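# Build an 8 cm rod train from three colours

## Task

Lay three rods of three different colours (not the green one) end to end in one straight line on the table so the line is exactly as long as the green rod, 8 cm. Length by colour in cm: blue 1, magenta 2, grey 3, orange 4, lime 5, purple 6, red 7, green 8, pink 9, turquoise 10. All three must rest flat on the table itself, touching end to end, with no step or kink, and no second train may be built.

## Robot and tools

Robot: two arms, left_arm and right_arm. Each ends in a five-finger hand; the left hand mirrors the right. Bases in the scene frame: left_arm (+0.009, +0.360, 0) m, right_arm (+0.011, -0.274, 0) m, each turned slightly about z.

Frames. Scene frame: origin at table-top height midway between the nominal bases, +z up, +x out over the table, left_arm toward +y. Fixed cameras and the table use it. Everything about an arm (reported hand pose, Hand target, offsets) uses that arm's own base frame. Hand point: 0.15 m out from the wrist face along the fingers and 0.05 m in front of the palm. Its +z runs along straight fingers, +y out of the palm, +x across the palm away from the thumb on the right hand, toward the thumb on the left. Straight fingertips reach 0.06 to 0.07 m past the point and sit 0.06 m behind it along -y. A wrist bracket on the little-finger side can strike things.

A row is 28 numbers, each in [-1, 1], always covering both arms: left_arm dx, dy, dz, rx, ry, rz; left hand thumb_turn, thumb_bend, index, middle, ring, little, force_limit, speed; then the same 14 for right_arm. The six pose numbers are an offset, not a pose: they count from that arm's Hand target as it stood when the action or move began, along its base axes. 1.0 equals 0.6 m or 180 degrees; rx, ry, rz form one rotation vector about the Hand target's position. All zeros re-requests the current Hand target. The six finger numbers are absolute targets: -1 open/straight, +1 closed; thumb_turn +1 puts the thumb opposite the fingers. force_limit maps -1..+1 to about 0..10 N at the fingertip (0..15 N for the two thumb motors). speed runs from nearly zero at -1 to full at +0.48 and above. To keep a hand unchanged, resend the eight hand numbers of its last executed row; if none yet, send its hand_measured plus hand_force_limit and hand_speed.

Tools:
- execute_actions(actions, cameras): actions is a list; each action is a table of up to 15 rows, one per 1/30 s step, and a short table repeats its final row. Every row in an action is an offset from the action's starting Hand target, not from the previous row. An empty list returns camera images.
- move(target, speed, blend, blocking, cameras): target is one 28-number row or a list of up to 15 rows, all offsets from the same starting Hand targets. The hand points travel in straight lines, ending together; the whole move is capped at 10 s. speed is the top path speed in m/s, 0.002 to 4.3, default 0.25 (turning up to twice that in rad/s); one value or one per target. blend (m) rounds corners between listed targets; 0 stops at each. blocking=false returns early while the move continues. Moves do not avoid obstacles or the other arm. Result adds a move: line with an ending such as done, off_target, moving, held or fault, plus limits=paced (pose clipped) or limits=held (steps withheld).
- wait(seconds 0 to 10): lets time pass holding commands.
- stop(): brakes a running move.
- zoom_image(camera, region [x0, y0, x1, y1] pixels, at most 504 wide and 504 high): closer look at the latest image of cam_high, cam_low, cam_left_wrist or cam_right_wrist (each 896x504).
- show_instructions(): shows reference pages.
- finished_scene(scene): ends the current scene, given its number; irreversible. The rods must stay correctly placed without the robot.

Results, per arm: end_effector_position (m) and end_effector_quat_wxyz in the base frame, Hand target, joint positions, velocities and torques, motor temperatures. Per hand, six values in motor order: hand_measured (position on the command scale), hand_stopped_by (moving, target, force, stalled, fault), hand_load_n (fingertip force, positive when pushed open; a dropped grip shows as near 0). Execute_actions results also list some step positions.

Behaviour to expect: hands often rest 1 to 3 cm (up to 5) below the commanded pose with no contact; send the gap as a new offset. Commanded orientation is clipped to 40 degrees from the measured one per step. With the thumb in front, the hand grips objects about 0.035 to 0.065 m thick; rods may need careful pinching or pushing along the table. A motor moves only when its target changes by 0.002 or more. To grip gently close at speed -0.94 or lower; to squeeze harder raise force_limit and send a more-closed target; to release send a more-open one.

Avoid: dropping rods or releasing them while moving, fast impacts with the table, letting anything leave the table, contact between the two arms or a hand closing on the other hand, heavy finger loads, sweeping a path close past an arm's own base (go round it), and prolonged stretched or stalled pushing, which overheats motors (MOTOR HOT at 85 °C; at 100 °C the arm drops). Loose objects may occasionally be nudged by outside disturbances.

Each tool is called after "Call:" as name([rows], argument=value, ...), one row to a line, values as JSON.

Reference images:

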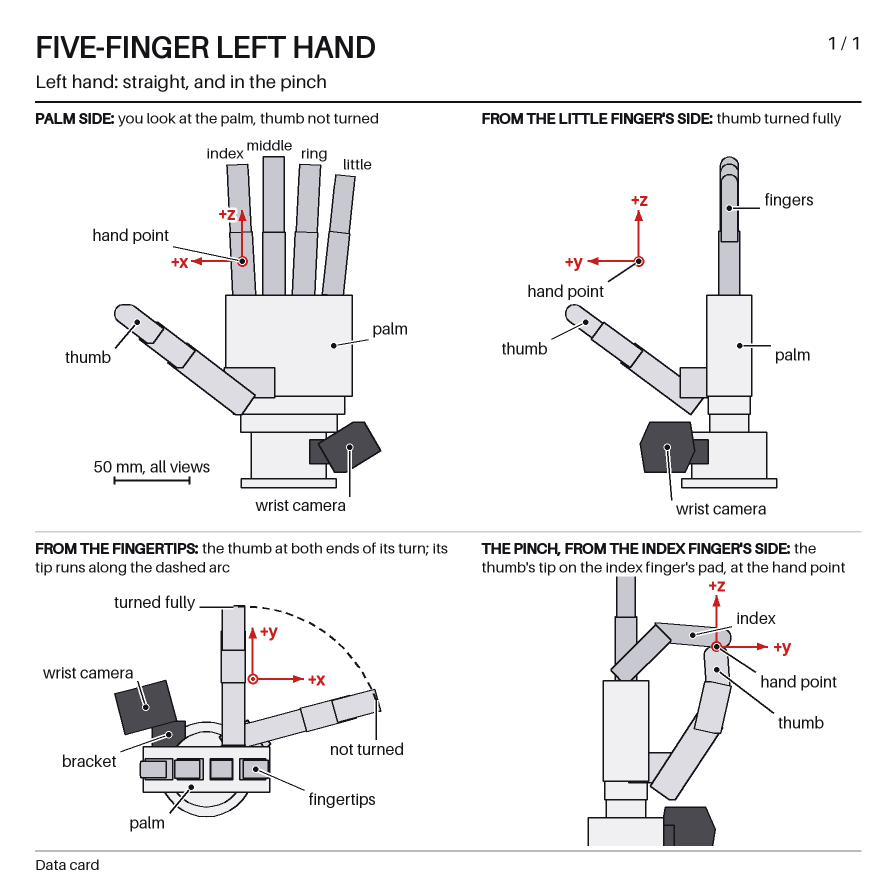

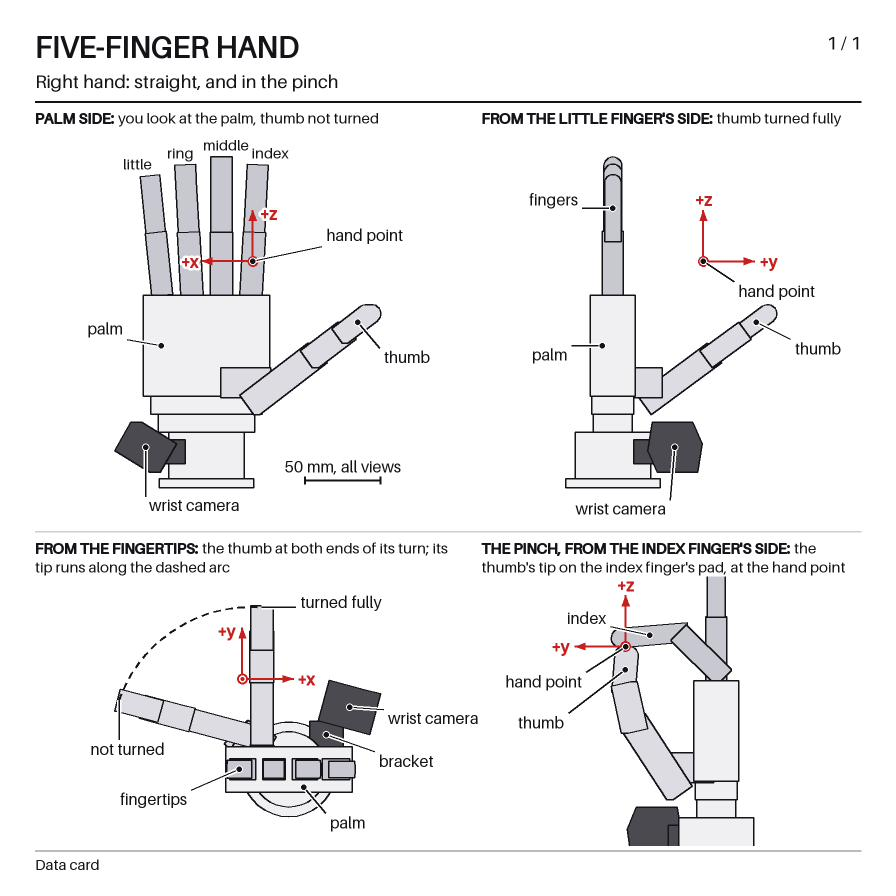

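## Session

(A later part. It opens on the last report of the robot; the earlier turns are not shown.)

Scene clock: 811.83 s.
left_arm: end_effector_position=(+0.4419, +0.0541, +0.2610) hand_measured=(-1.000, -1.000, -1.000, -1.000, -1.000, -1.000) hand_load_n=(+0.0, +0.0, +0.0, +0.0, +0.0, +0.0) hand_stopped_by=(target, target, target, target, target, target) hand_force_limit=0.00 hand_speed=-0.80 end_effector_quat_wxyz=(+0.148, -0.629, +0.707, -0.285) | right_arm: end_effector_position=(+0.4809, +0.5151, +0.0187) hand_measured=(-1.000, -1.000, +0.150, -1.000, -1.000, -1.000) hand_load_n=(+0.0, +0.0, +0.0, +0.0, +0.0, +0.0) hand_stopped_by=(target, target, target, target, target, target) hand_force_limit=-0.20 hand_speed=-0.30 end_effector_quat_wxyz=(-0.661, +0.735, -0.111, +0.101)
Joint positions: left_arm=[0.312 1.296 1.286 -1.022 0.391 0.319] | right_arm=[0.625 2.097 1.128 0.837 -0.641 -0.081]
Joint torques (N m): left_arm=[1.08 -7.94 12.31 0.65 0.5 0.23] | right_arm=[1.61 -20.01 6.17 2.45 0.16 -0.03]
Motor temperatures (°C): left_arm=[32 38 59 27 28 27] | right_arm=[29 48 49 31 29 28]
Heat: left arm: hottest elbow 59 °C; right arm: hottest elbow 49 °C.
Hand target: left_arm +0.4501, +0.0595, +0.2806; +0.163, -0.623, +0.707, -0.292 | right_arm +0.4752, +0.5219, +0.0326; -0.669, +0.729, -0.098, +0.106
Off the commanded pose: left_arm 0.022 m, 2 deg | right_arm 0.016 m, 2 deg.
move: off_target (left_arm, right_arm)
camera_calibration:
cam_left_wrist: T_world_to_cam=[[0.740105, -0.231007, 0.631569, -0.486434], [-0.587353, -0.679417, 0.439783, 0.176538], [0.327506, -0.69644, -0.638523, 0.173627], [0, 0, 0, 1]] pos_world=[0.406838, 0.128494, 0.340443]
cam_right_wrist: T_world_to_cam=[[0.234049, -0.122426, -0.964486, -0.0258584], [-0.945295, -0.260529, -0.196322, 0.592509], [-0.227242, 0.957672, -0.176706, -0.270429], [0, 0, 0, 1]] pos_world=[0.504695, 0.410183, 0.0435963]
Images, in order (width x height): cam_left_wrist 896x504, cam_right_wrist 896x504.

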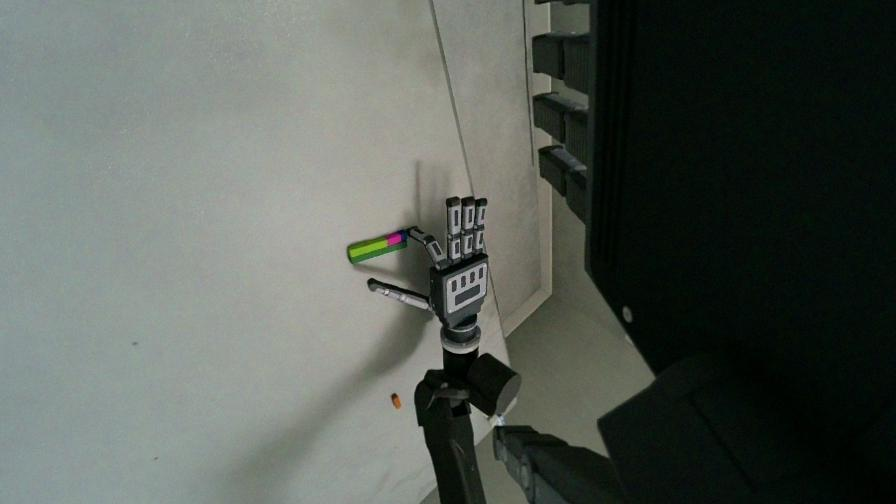

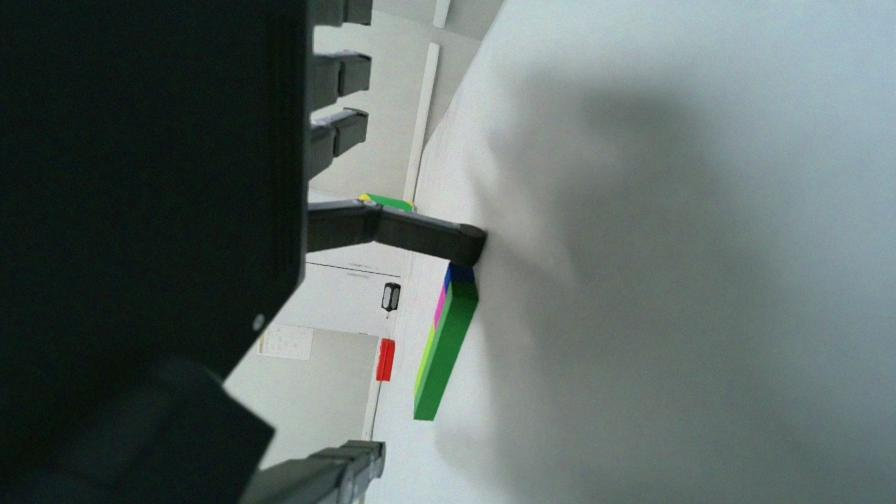

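Call:
move(target=[0, 0, 0, 0, 0, 0, -1, -1, -1, -1, -1, -1, 0.0, -0.8, -0.015, 0.004, 0.0, 0, 0, 0.0, -1, -1, 0.15, -1, -1, -1, -0.2, -0.3], cameras=["cam_left_wrist"], speed=0.04)

Call:
zoom_image(camera="cam_left_wrist", region=[335, 215, 425, 275])

Scene clock: 814.70 s.
left_arm: end_effector_position=(+0.4419, +0.0541, +0.2610) hand_measured=(-1.000, -1.000, -1.000, -1.000, -1.000, -1.000) hand_load_n=(+0.0, +0.0, +0.0, +0.0, -0.5, +0.0) hand_stopped_by=(target, target, target, target, target, target) hand_force_limit=0.00 hand_speed=-0.80 end_effector_quat_wxyz=(+0.148, -0.629, +0.707, -0.285) | right_arm: end_effector_position=(+0.4716, +0.5177, +0.0182) hand_measured=(-1.000, -1.000, +0.150, -1.000, -1.000, -1.000) hand_load_n=(+0.0, +0.0, +0.0, +0.0, -0.5, +0.0) hand_stopped_by=(target, target, target, target, target, target) hand_force_limit=-0.20 hand_speed=-0.30 end_effector_quat_wxyz=(-0.661, +0.736, -0.110, +0.101)
Joint positions: left_arm=[0.312 1.296 1.286 -1.022 0.391 0.319] | right_arm=[0.639 2.089 1.109 0.848 -0.628 -0.081]
Joint torques (N m): left_arm=[1.14 -7.77 12.31 0.62 0.51 0.24] | right_arm=[1.61 -19.96 6.12 2.44 0.18 -0.01]
Motor temperatures (°C): left_arm=[32 38 59 27 28 27] | right_arm=[29 48 48 31 29 28]
Heat: left arm: hottest elbow 59 °C; right arm: hottest shoulder 48 °C.
Hand target: left_arm +0.4501, +0.0595, +0.2806; +0.163, -0.623, +0.707, -0.292 | right_arm +0.4660, +0.5243, +0.0323; -0.669, +0.729, -0.098, +0.106
Off the commanded pose: left_arm 0.022 m, 2 deg | right_arm 0.017 m, 2 deg.
move: off_target (left_arm, right_arm)
camera_calibration:
cam_left_wrist: T_world_to_cam=[[0.740105, -0.231007, 0.631569, -0.486434], [-0.587353, -0.679417, 0.439783, 0.176538], [0.327506, -0.69644, -0.638523, 0.173627], [0, 0, 0, 1]] pos_world=[0.406838, 0.128494, 0.340443]
Images, in order (width x height): cam_left_wrist 896x504.

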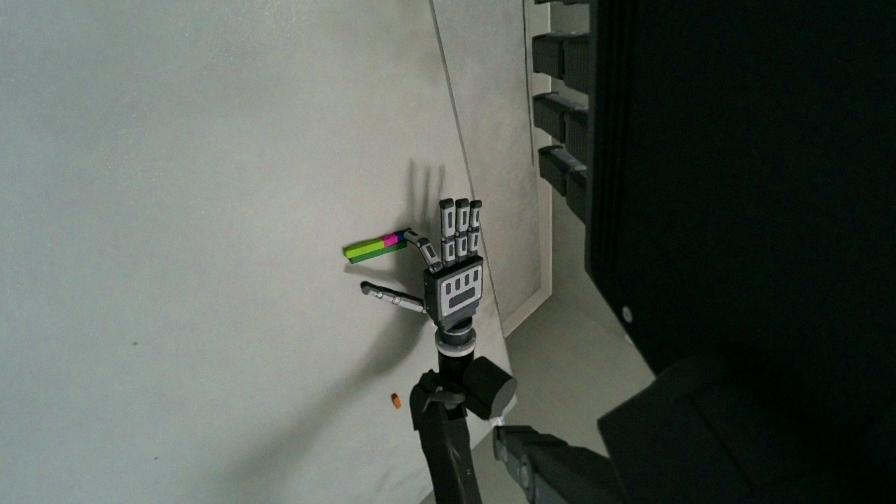

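Scaled by 5.600 from the camera's 896x504 image, which has a finer 1280x720 frame.

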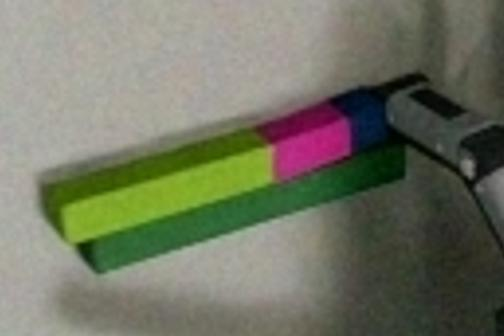

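Call:
move([
  [0, 0, 0, 0, 0, 0, -1, -1, -1, -1, -1, -1, 0.0, -0.8, 0.055, -0.012, 0.0, 0, 0, 0.0, -1, -1, 0.15, -1, -1, -1, -0.2, -0.3],
  [0, 0, 0, 0, 0, 0, -1, -1, -1, -1, -1, -1, 0.0, -0.8, 0.055, -0.012, 0.1, 0, 0, 0.0, 0.5, -0.2, -0.9, -1, -1, -1, -0.2, -0.3],
  [0, 0, 0, 0, 0, 0, -1, -1, -1, -1, -1, -1, 0.0, -0.8, -0.06, -0.03, 0.08, 0, 0, 0.0, 0.5, -0.2, -0.9, -1, -1, -1, -0.2, -0.3],
], cameras=["cam_right_wrist", "cam_left_wrist"], speed=[0.05, 0.08, 0.12])

Call:
zoom_image(camera="cam_left_wrist", region=[335, 215, 425, 275])

Call:
zoom_image(camera="cam_right_wrist", region=[440, 80, 680, 340])

Scene clock: 824.07 s.
left_arm: end_effector_position=(+0.4419, +0.0541, +0.2610) hand_measured=(-1.000, -1.000, -1.000, -1.000, -1.000, -1.000) hand_load_n=(+0.0, -0.5, +0.0, +0.0, +0.0, +0.0) hand_stopped_by=(target, target, target, target, target, target) hand_force_limit=0.00 hand_speed=-0.80 end_effector_quat_wxyz=(+0.148, -0.629, +0.707, -0.285) | right_arm: end_effector_position=(+0.4278, +0.5021, +0.0592) hand_measured=(+0.500, -0.200, -0.900, -1.000, -1.000, -1.000) hand_load_n=(+0.0, +0.5, +0.0, +0.0, +0.0, +0.0) hand_stopped_by=(target, target, target, target, target, target) hand_force_limit=-0.20 hand_speed=-0.30 end_effector_quat_wxyz=(-0.656, +0.741, -0.109, +0.093)
Joint positions: left_arm=[0.312 1.296 1.286 -1.022 0.391 0.319] | right_arm=[0.663 1.922 0.978 0.794 -0.615 -0.081]
Joint torques (N m): left_arm=[1.08 -7.88 12.27 0.64 0.52 0.22] | right_arm=[0.85 -18.43 7.2 2.66 0.23 -0.01]
Motor temperatures (°C): left_arm=[31 38 59 27 28 27] | right_arm=[29 48 48 31 29 28]
Heat: left arm: hottest elbow 59 °C; right arm: hottest shoulder 48 °C.
Hand target: left_arm +0.4501, +0.0595, +0.2806; +0.163, -0.623, +0.707, -0.292 | right_arm +0.4302, +0.5063, +0.0806; -0.669, +0.729, -0.098, +0.106
Off the commanded pose: left_arm 0.022 m, 2 deg | right_arm 0.022 m, 3 deg.
move: off_target (left_arm, right_arm); target 2's new numbers were sent with right_arm's hand 0.034 m and 3 deg from that target
camera_calibration:
cam_left_wrist: T_world_to_cam=[[0.740105, -0.231007, 0.631569, -0.486434], [-0.587353, -0.679417, 0.439783, 0.176538], [0.327506, -0.69644, -0.638523, 0.173627], [0, 0, 0, 1]] pos_world=[0.406838, 0.128494, 0.340443]
cam_right_wrist: T_world_to_cam=[[0.224193, -0.132758, -0.96546, 0.0335306], [-0.944388, -0.274138, -0.181603, 0.552502], [-0.24056, 0.952483, -0.186835, -0.254037], [0, 0, 0, 1]] pos_world=[0.453148, 0.397879, 0.0852459]
Images, in order (width x height): cam_left_wrist 896x504, cam_right_wrist 896x504.

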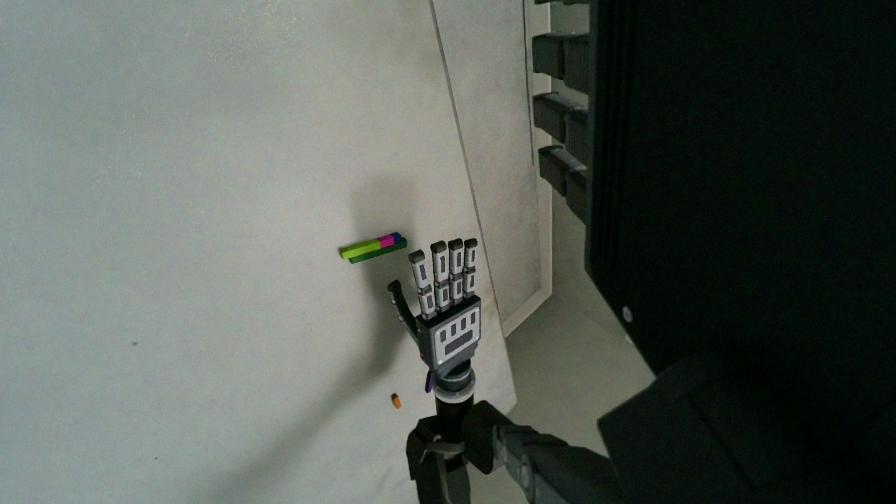

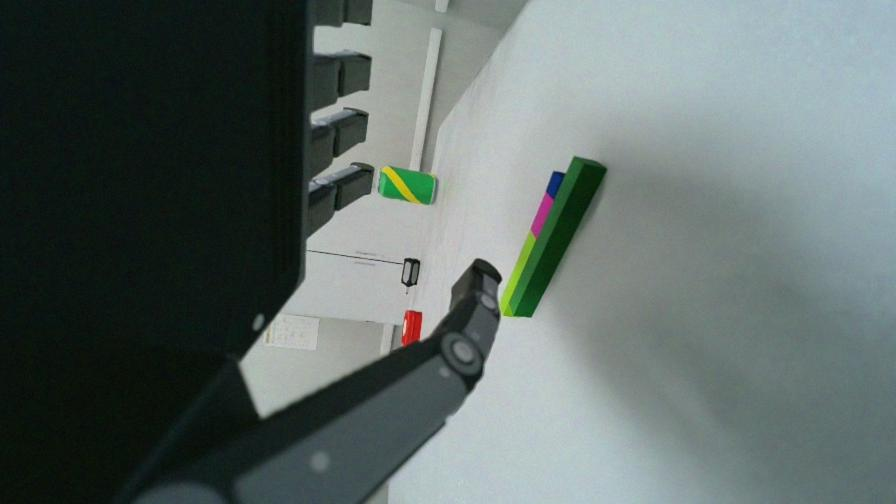

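Scaled by 5.600 from the camera's 896x504 image, which has a finer 1280x720 frame.

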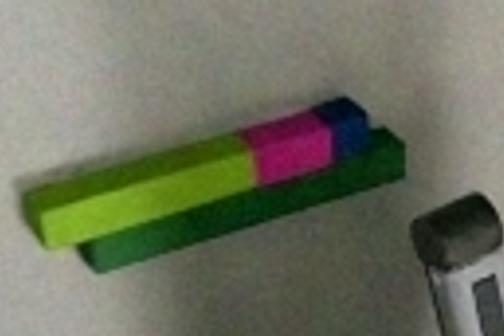

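Scaled by 1.938 from the camera's 896x504 image, which has a finer 1280x720 frame.

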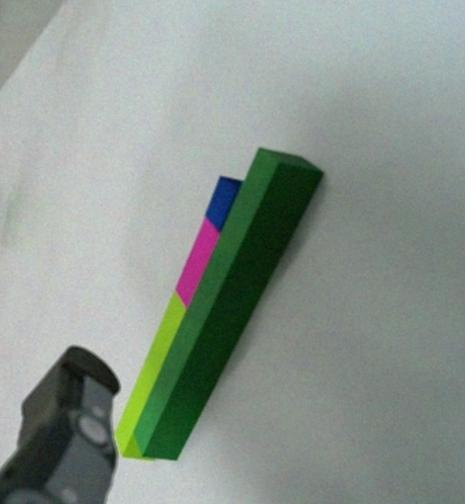

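Call:
move([
  [0, 0, 0, 0, 0, 0, -1, -1, -1, -1, -1, -1, 0.0, -0.8, 0.0, -0.005, -0.108, 0, 0, 0.0, 0.5, -0.2, -0.9, -1, -1, -1, -0.2, -0.3],
  [0, 0, 0, 0, 0, 0, -1, -1, -1, -1, -1, -1, 0.0, -0.8, 0.011, 0.061, -0.110, 0, 0, 0.0, 0.5, -0.2, -0.9, -1, -1, -1, -0.2, -0.3],
], cameras=["cam_right_wrist", "cam_left_wrist"], speed=[0.06, 0.04])

Call:
zoom_image(camera="cam_left_wrist", region=[335, 205, 425, 275])

Scene clock: 830.77 s.
left_arm: end_effector_position=(+0.4419, +0.0541, +0.2610) hand_measured=(-1.000, -1.000, -1.000, -1.000, -1.000, -1.000) hand_load_n=(+0.0, +0.0, +0.0, +0.0, +0.0, +0.0) hand_stopped_by=(target, target, target, target, target, target) hand_force_limit=0.00 hand_speed=-0.80 end_effector_quat_wxyz=(+0.148, -0.629, +0.707, -0.285) | right_arm: end_effector_position=(+0.4348, +0.5315, +0.0220) hand_measured=(+0.500, -0.200, -0.900, -1.000, -1.000, -1.000) hand_load_n=(+0.0, -1.0, +0.0, +0.0, +0.0, +0.0) hand_stopped_by=(target, target, target, target, target, target) hand_force_limit=-0.20 hand_speed=-0.30 end_effector_quat_wxyz=(-0.671, +0.727, -0.097, +0.112)
Joint positions: left_arm=[0.312 1.296 1.286 -1.022 0.391 0.319] | right_arm=[0.7 2.064 1.035 0.939 -0.57 -0.081]
Joint torques (N m): left_arm=[1.08 -8 12.25 0.64 0.5 0.21] | right_arm=[1.44 -14.97 9.29 1.42 0.27 0.05]
Motor temperatures (°C): left_arm=[31 38 59 27 28 27] | right_arm=[29 49 48 31 29 28]
Heat: left arm: hottest elbow 59 °C; right arm: hottest shoulder 49 °C.
Hand target: left_arm +0.4501, +0.0595, +0.2806; +0.163, -0.623, +0.707, -0.292 | right_arm +0.4367, +0.5428, +0.0144; -0.669, +0.729, -0.098, +0.106
Off the commanded pose: left_arm 0.022 m, 2 deg | right_arm 0.014 m, 1 deg.
move: off_target (left_arm, right_arm)
camera_calibration:
cam_left_wrist: T_world_to_cam=[[0.740105, -0.231007, 0.631569, -0.486434], [-0.587353, -0.679417, 0.439783, 0.176538], [0.327506, -0.69644, -0.638523, 0.173627], [0, 0, 0, 1]] pos_world=[0.406838, 0.128494, 0.340443]
cam_right_wrist: T_world_to_cam=[[0.270385, -0.102551, -0.957275, -0.0363155], [-0.936038, -0.260606, -0.236468, 0.550823], [-0.225222, 0.959983, -0.166456, -0.298268], [0, 0, 0, 1]] pos_world=[0.458234, 0.426156, 0.0458396]
Images, in order (width x height): cam_left_wrist 896x504, cam_right_wrist 896x504.

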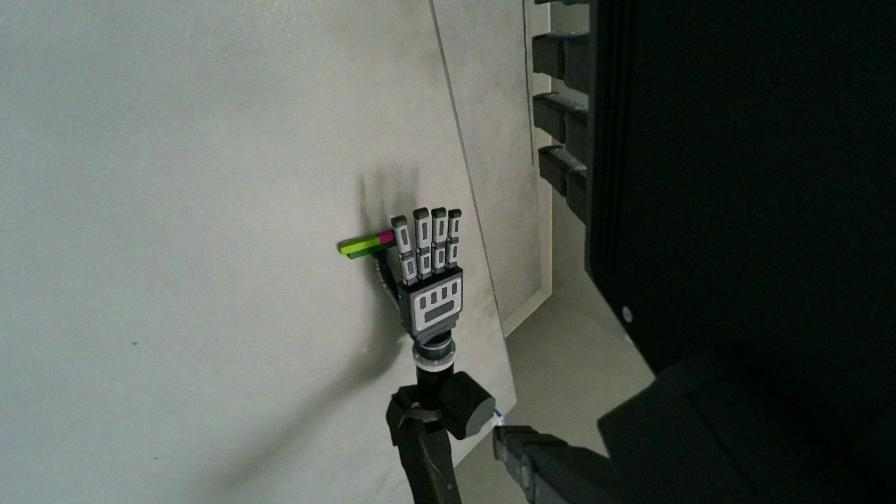

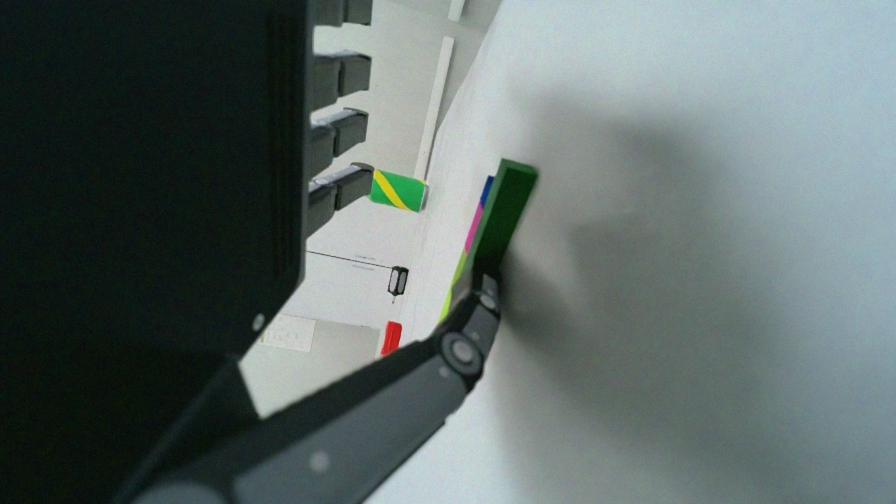

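Scaled by 5.600 from the camera's 896x504 image, which has a finer 1280x720 frame.

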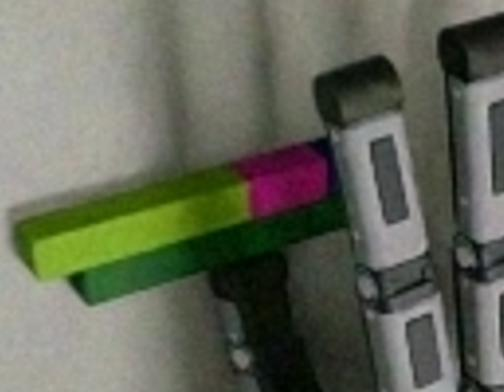

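Call:
move([
  [0, 0, 0, 0, 0, 0, -1, -1, -1, -1, -1, -1, 0.0, -0.8, -0.01, -0.06, 0.0, 0, 0, 0.0, 0.5, -0.2, -0.9, -1, -1, -1, -0.2, -0.3],
  [0, 0, 0, 0, 0, 0, -1, -1, -1, -1, -1, -1, 0.0, -0.8, -0.01, -0.08, 0.15, 0, 0, 0.0, 0.5, -0.2, -0.9, -1, -1, -1, -0.2, -0.3],
], cameras=["all"], speed=[0.06, 0.1])

Call:
zoom_image(camera="cam_left_wrist", region=[335, 205, 425, 275])

Call:
zoom_image(camera="cam_right_wrist", region=[440, 60, 680, 320])

Scene clock: 836.33 s.
left_arm: end_effector_position=(+0.4419, +0.0541, +0.2610) hand_measured=(-1.000, -1.000, -1.000, -1.000, -1.000, -1.000) hand_load_n=(-0.5, +0.0, +0.0, +0.0, +0.0, +0.0) hand_stopped_by=(target, target, target, target, target, target) hand_force_limit=0.00 hand_speed=-0.80 end_effector_quat_wxyz=(+0.148, -0.629, +0.707, -0.285) | right_arm: end_effector_position=(+0.4257, +0.4990, +0.0955) hand_measured=(+0.500, -0.200, -0.900, -1.000, -1.000, -1.000) hand_load_n=(+0.0, +0.0, +0.0, +0.0, +0.0, +0.0) hand_stopped_by=(target, target, target, target, target, target) hand_force_limit=-0.20 hand_speed=-0.30 end_effector_quat_wxyz=(-0.667, +0.732, -0.100, +0.100)
Joint positions: left_arm=[0.312 1.296 1.286 -1.022 0.391 0.319] | right_arm=[0.658 1.847 0.968 0.768 -0.626 -0.079]
Joint torques (N m): left_arm=[1.08 -8.18 12.23 0.64 0.51 0.24] | right_arm=[-0.15 -16.97 7.56 1.59 -0.05 -0.06]
Motor temperatures (°C): left_arm=[31 38 59 27 28 27] | right_arm=[29 48 48 31 29 28]
Heat: left arm: hottest elbow 59 °C; right arm: hottest shoulder 48 °C.
Hand target: left_arm +0.4501, +0.0595, +0.2806; +0.163, -0.623, +0.707, -0.292 | right_arm +0.4306, +0.4949, +0.1043; -0.669, +0.729, -0.098, +0.106
Off the commanded pose: left_arm 0.022 m, 2 deg | right_arm 0.011 m, 1 deg.
move: off_target (left_arm, right_arm)
camera_calibration:
cam_left_wrist: T_world_to_cam=[[0.740105, -0.231007, 0.631569, -0.486434], [-0.587353, -0.679417, 0.439783, 0.176538], [0.327506, -0.69644, -0.638523, 0.173627], [0, 0, 0, 1]] pos_world=[0.406838, 0.128494, 0.340443]
cam_right_wrist: T_world_to_cam=[[0.250081, -0.107708, -0.962215, 0.0448588], [-0.937549, -0.275112, -0.212875, 0.556869], [-0.241788, 0.95536, -0.169782, -0.24725], [0, 0, 0, 1]] pos_world=[0.451092, 0.394246, 0.119729]

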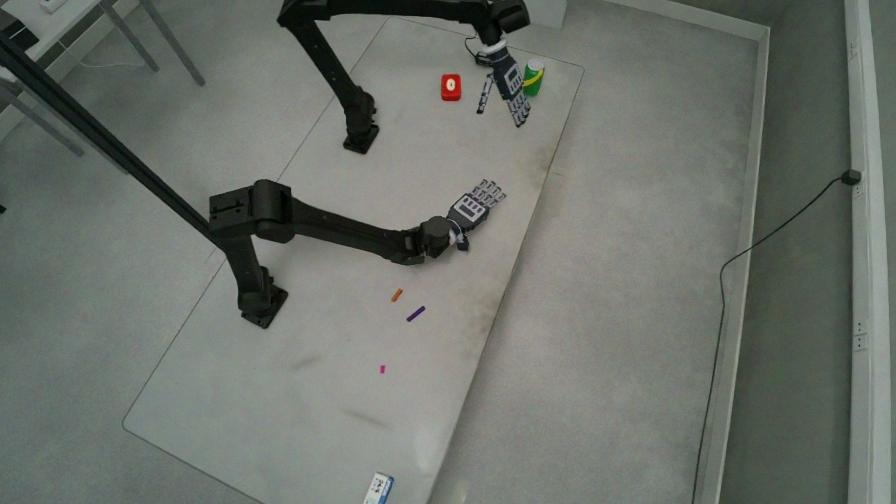

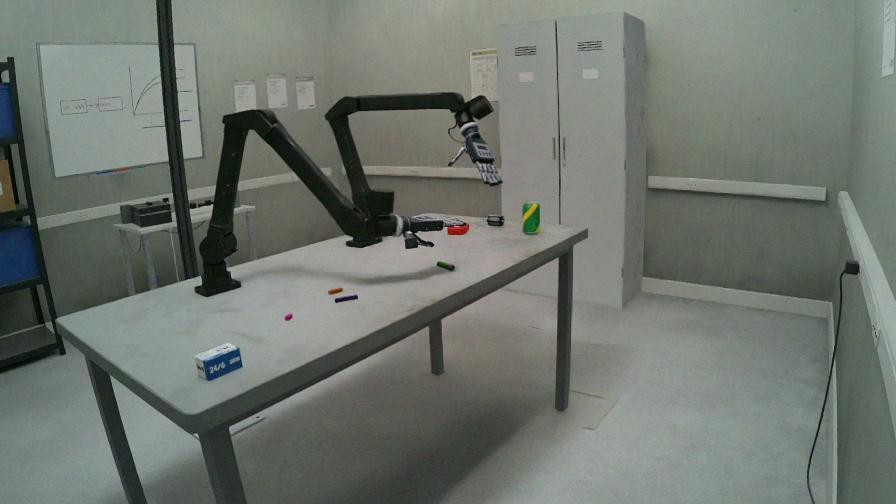

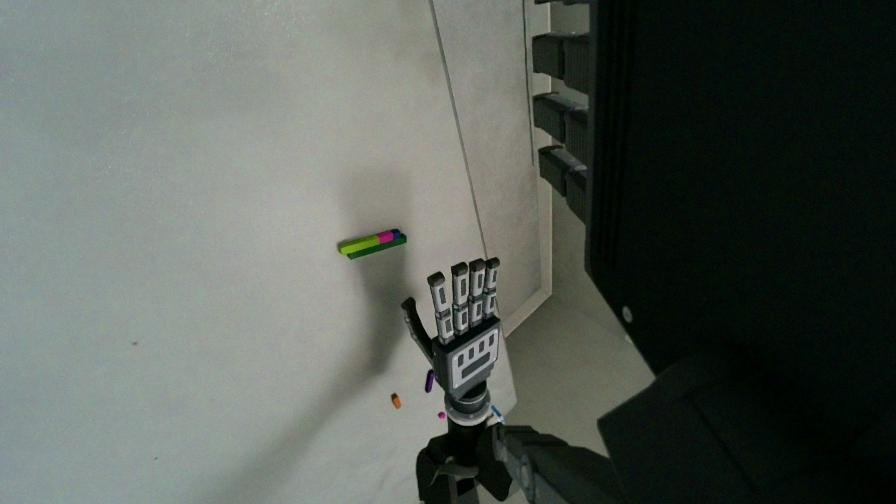

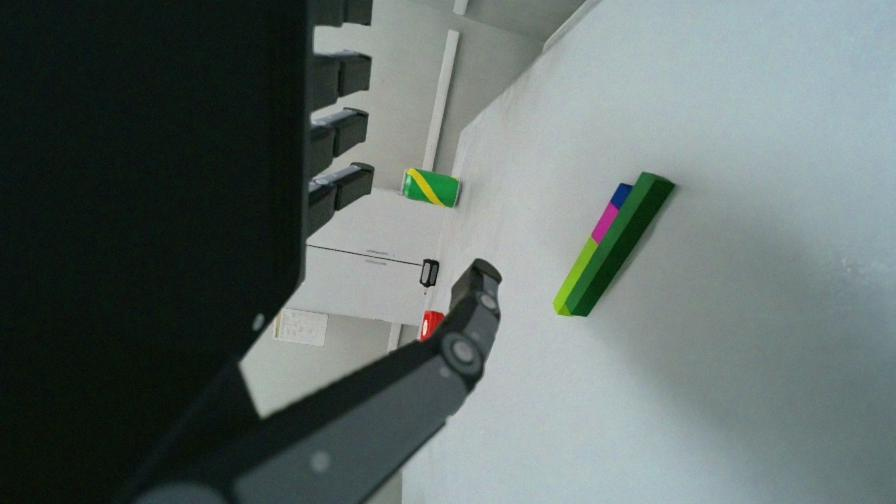

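Scaled by 5.600 from the camera's 896x504 image, which has a finer 1280x720 frame.

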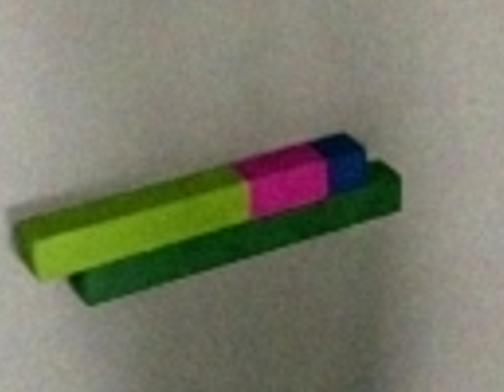

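Scaled by 1.938 from the camera's 896x504 image, which has a finer 1280x720 frame.

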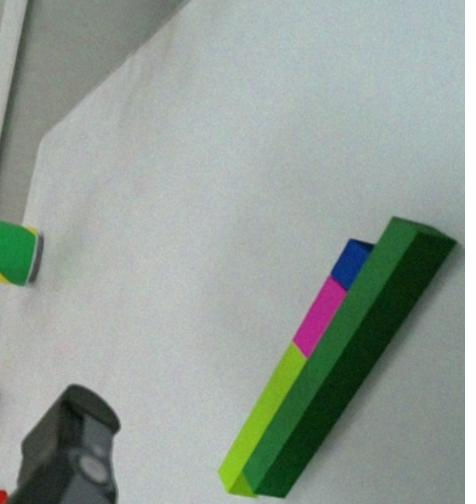

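Call:
finished_scene(scene=1)

The scene is finished: the task was done.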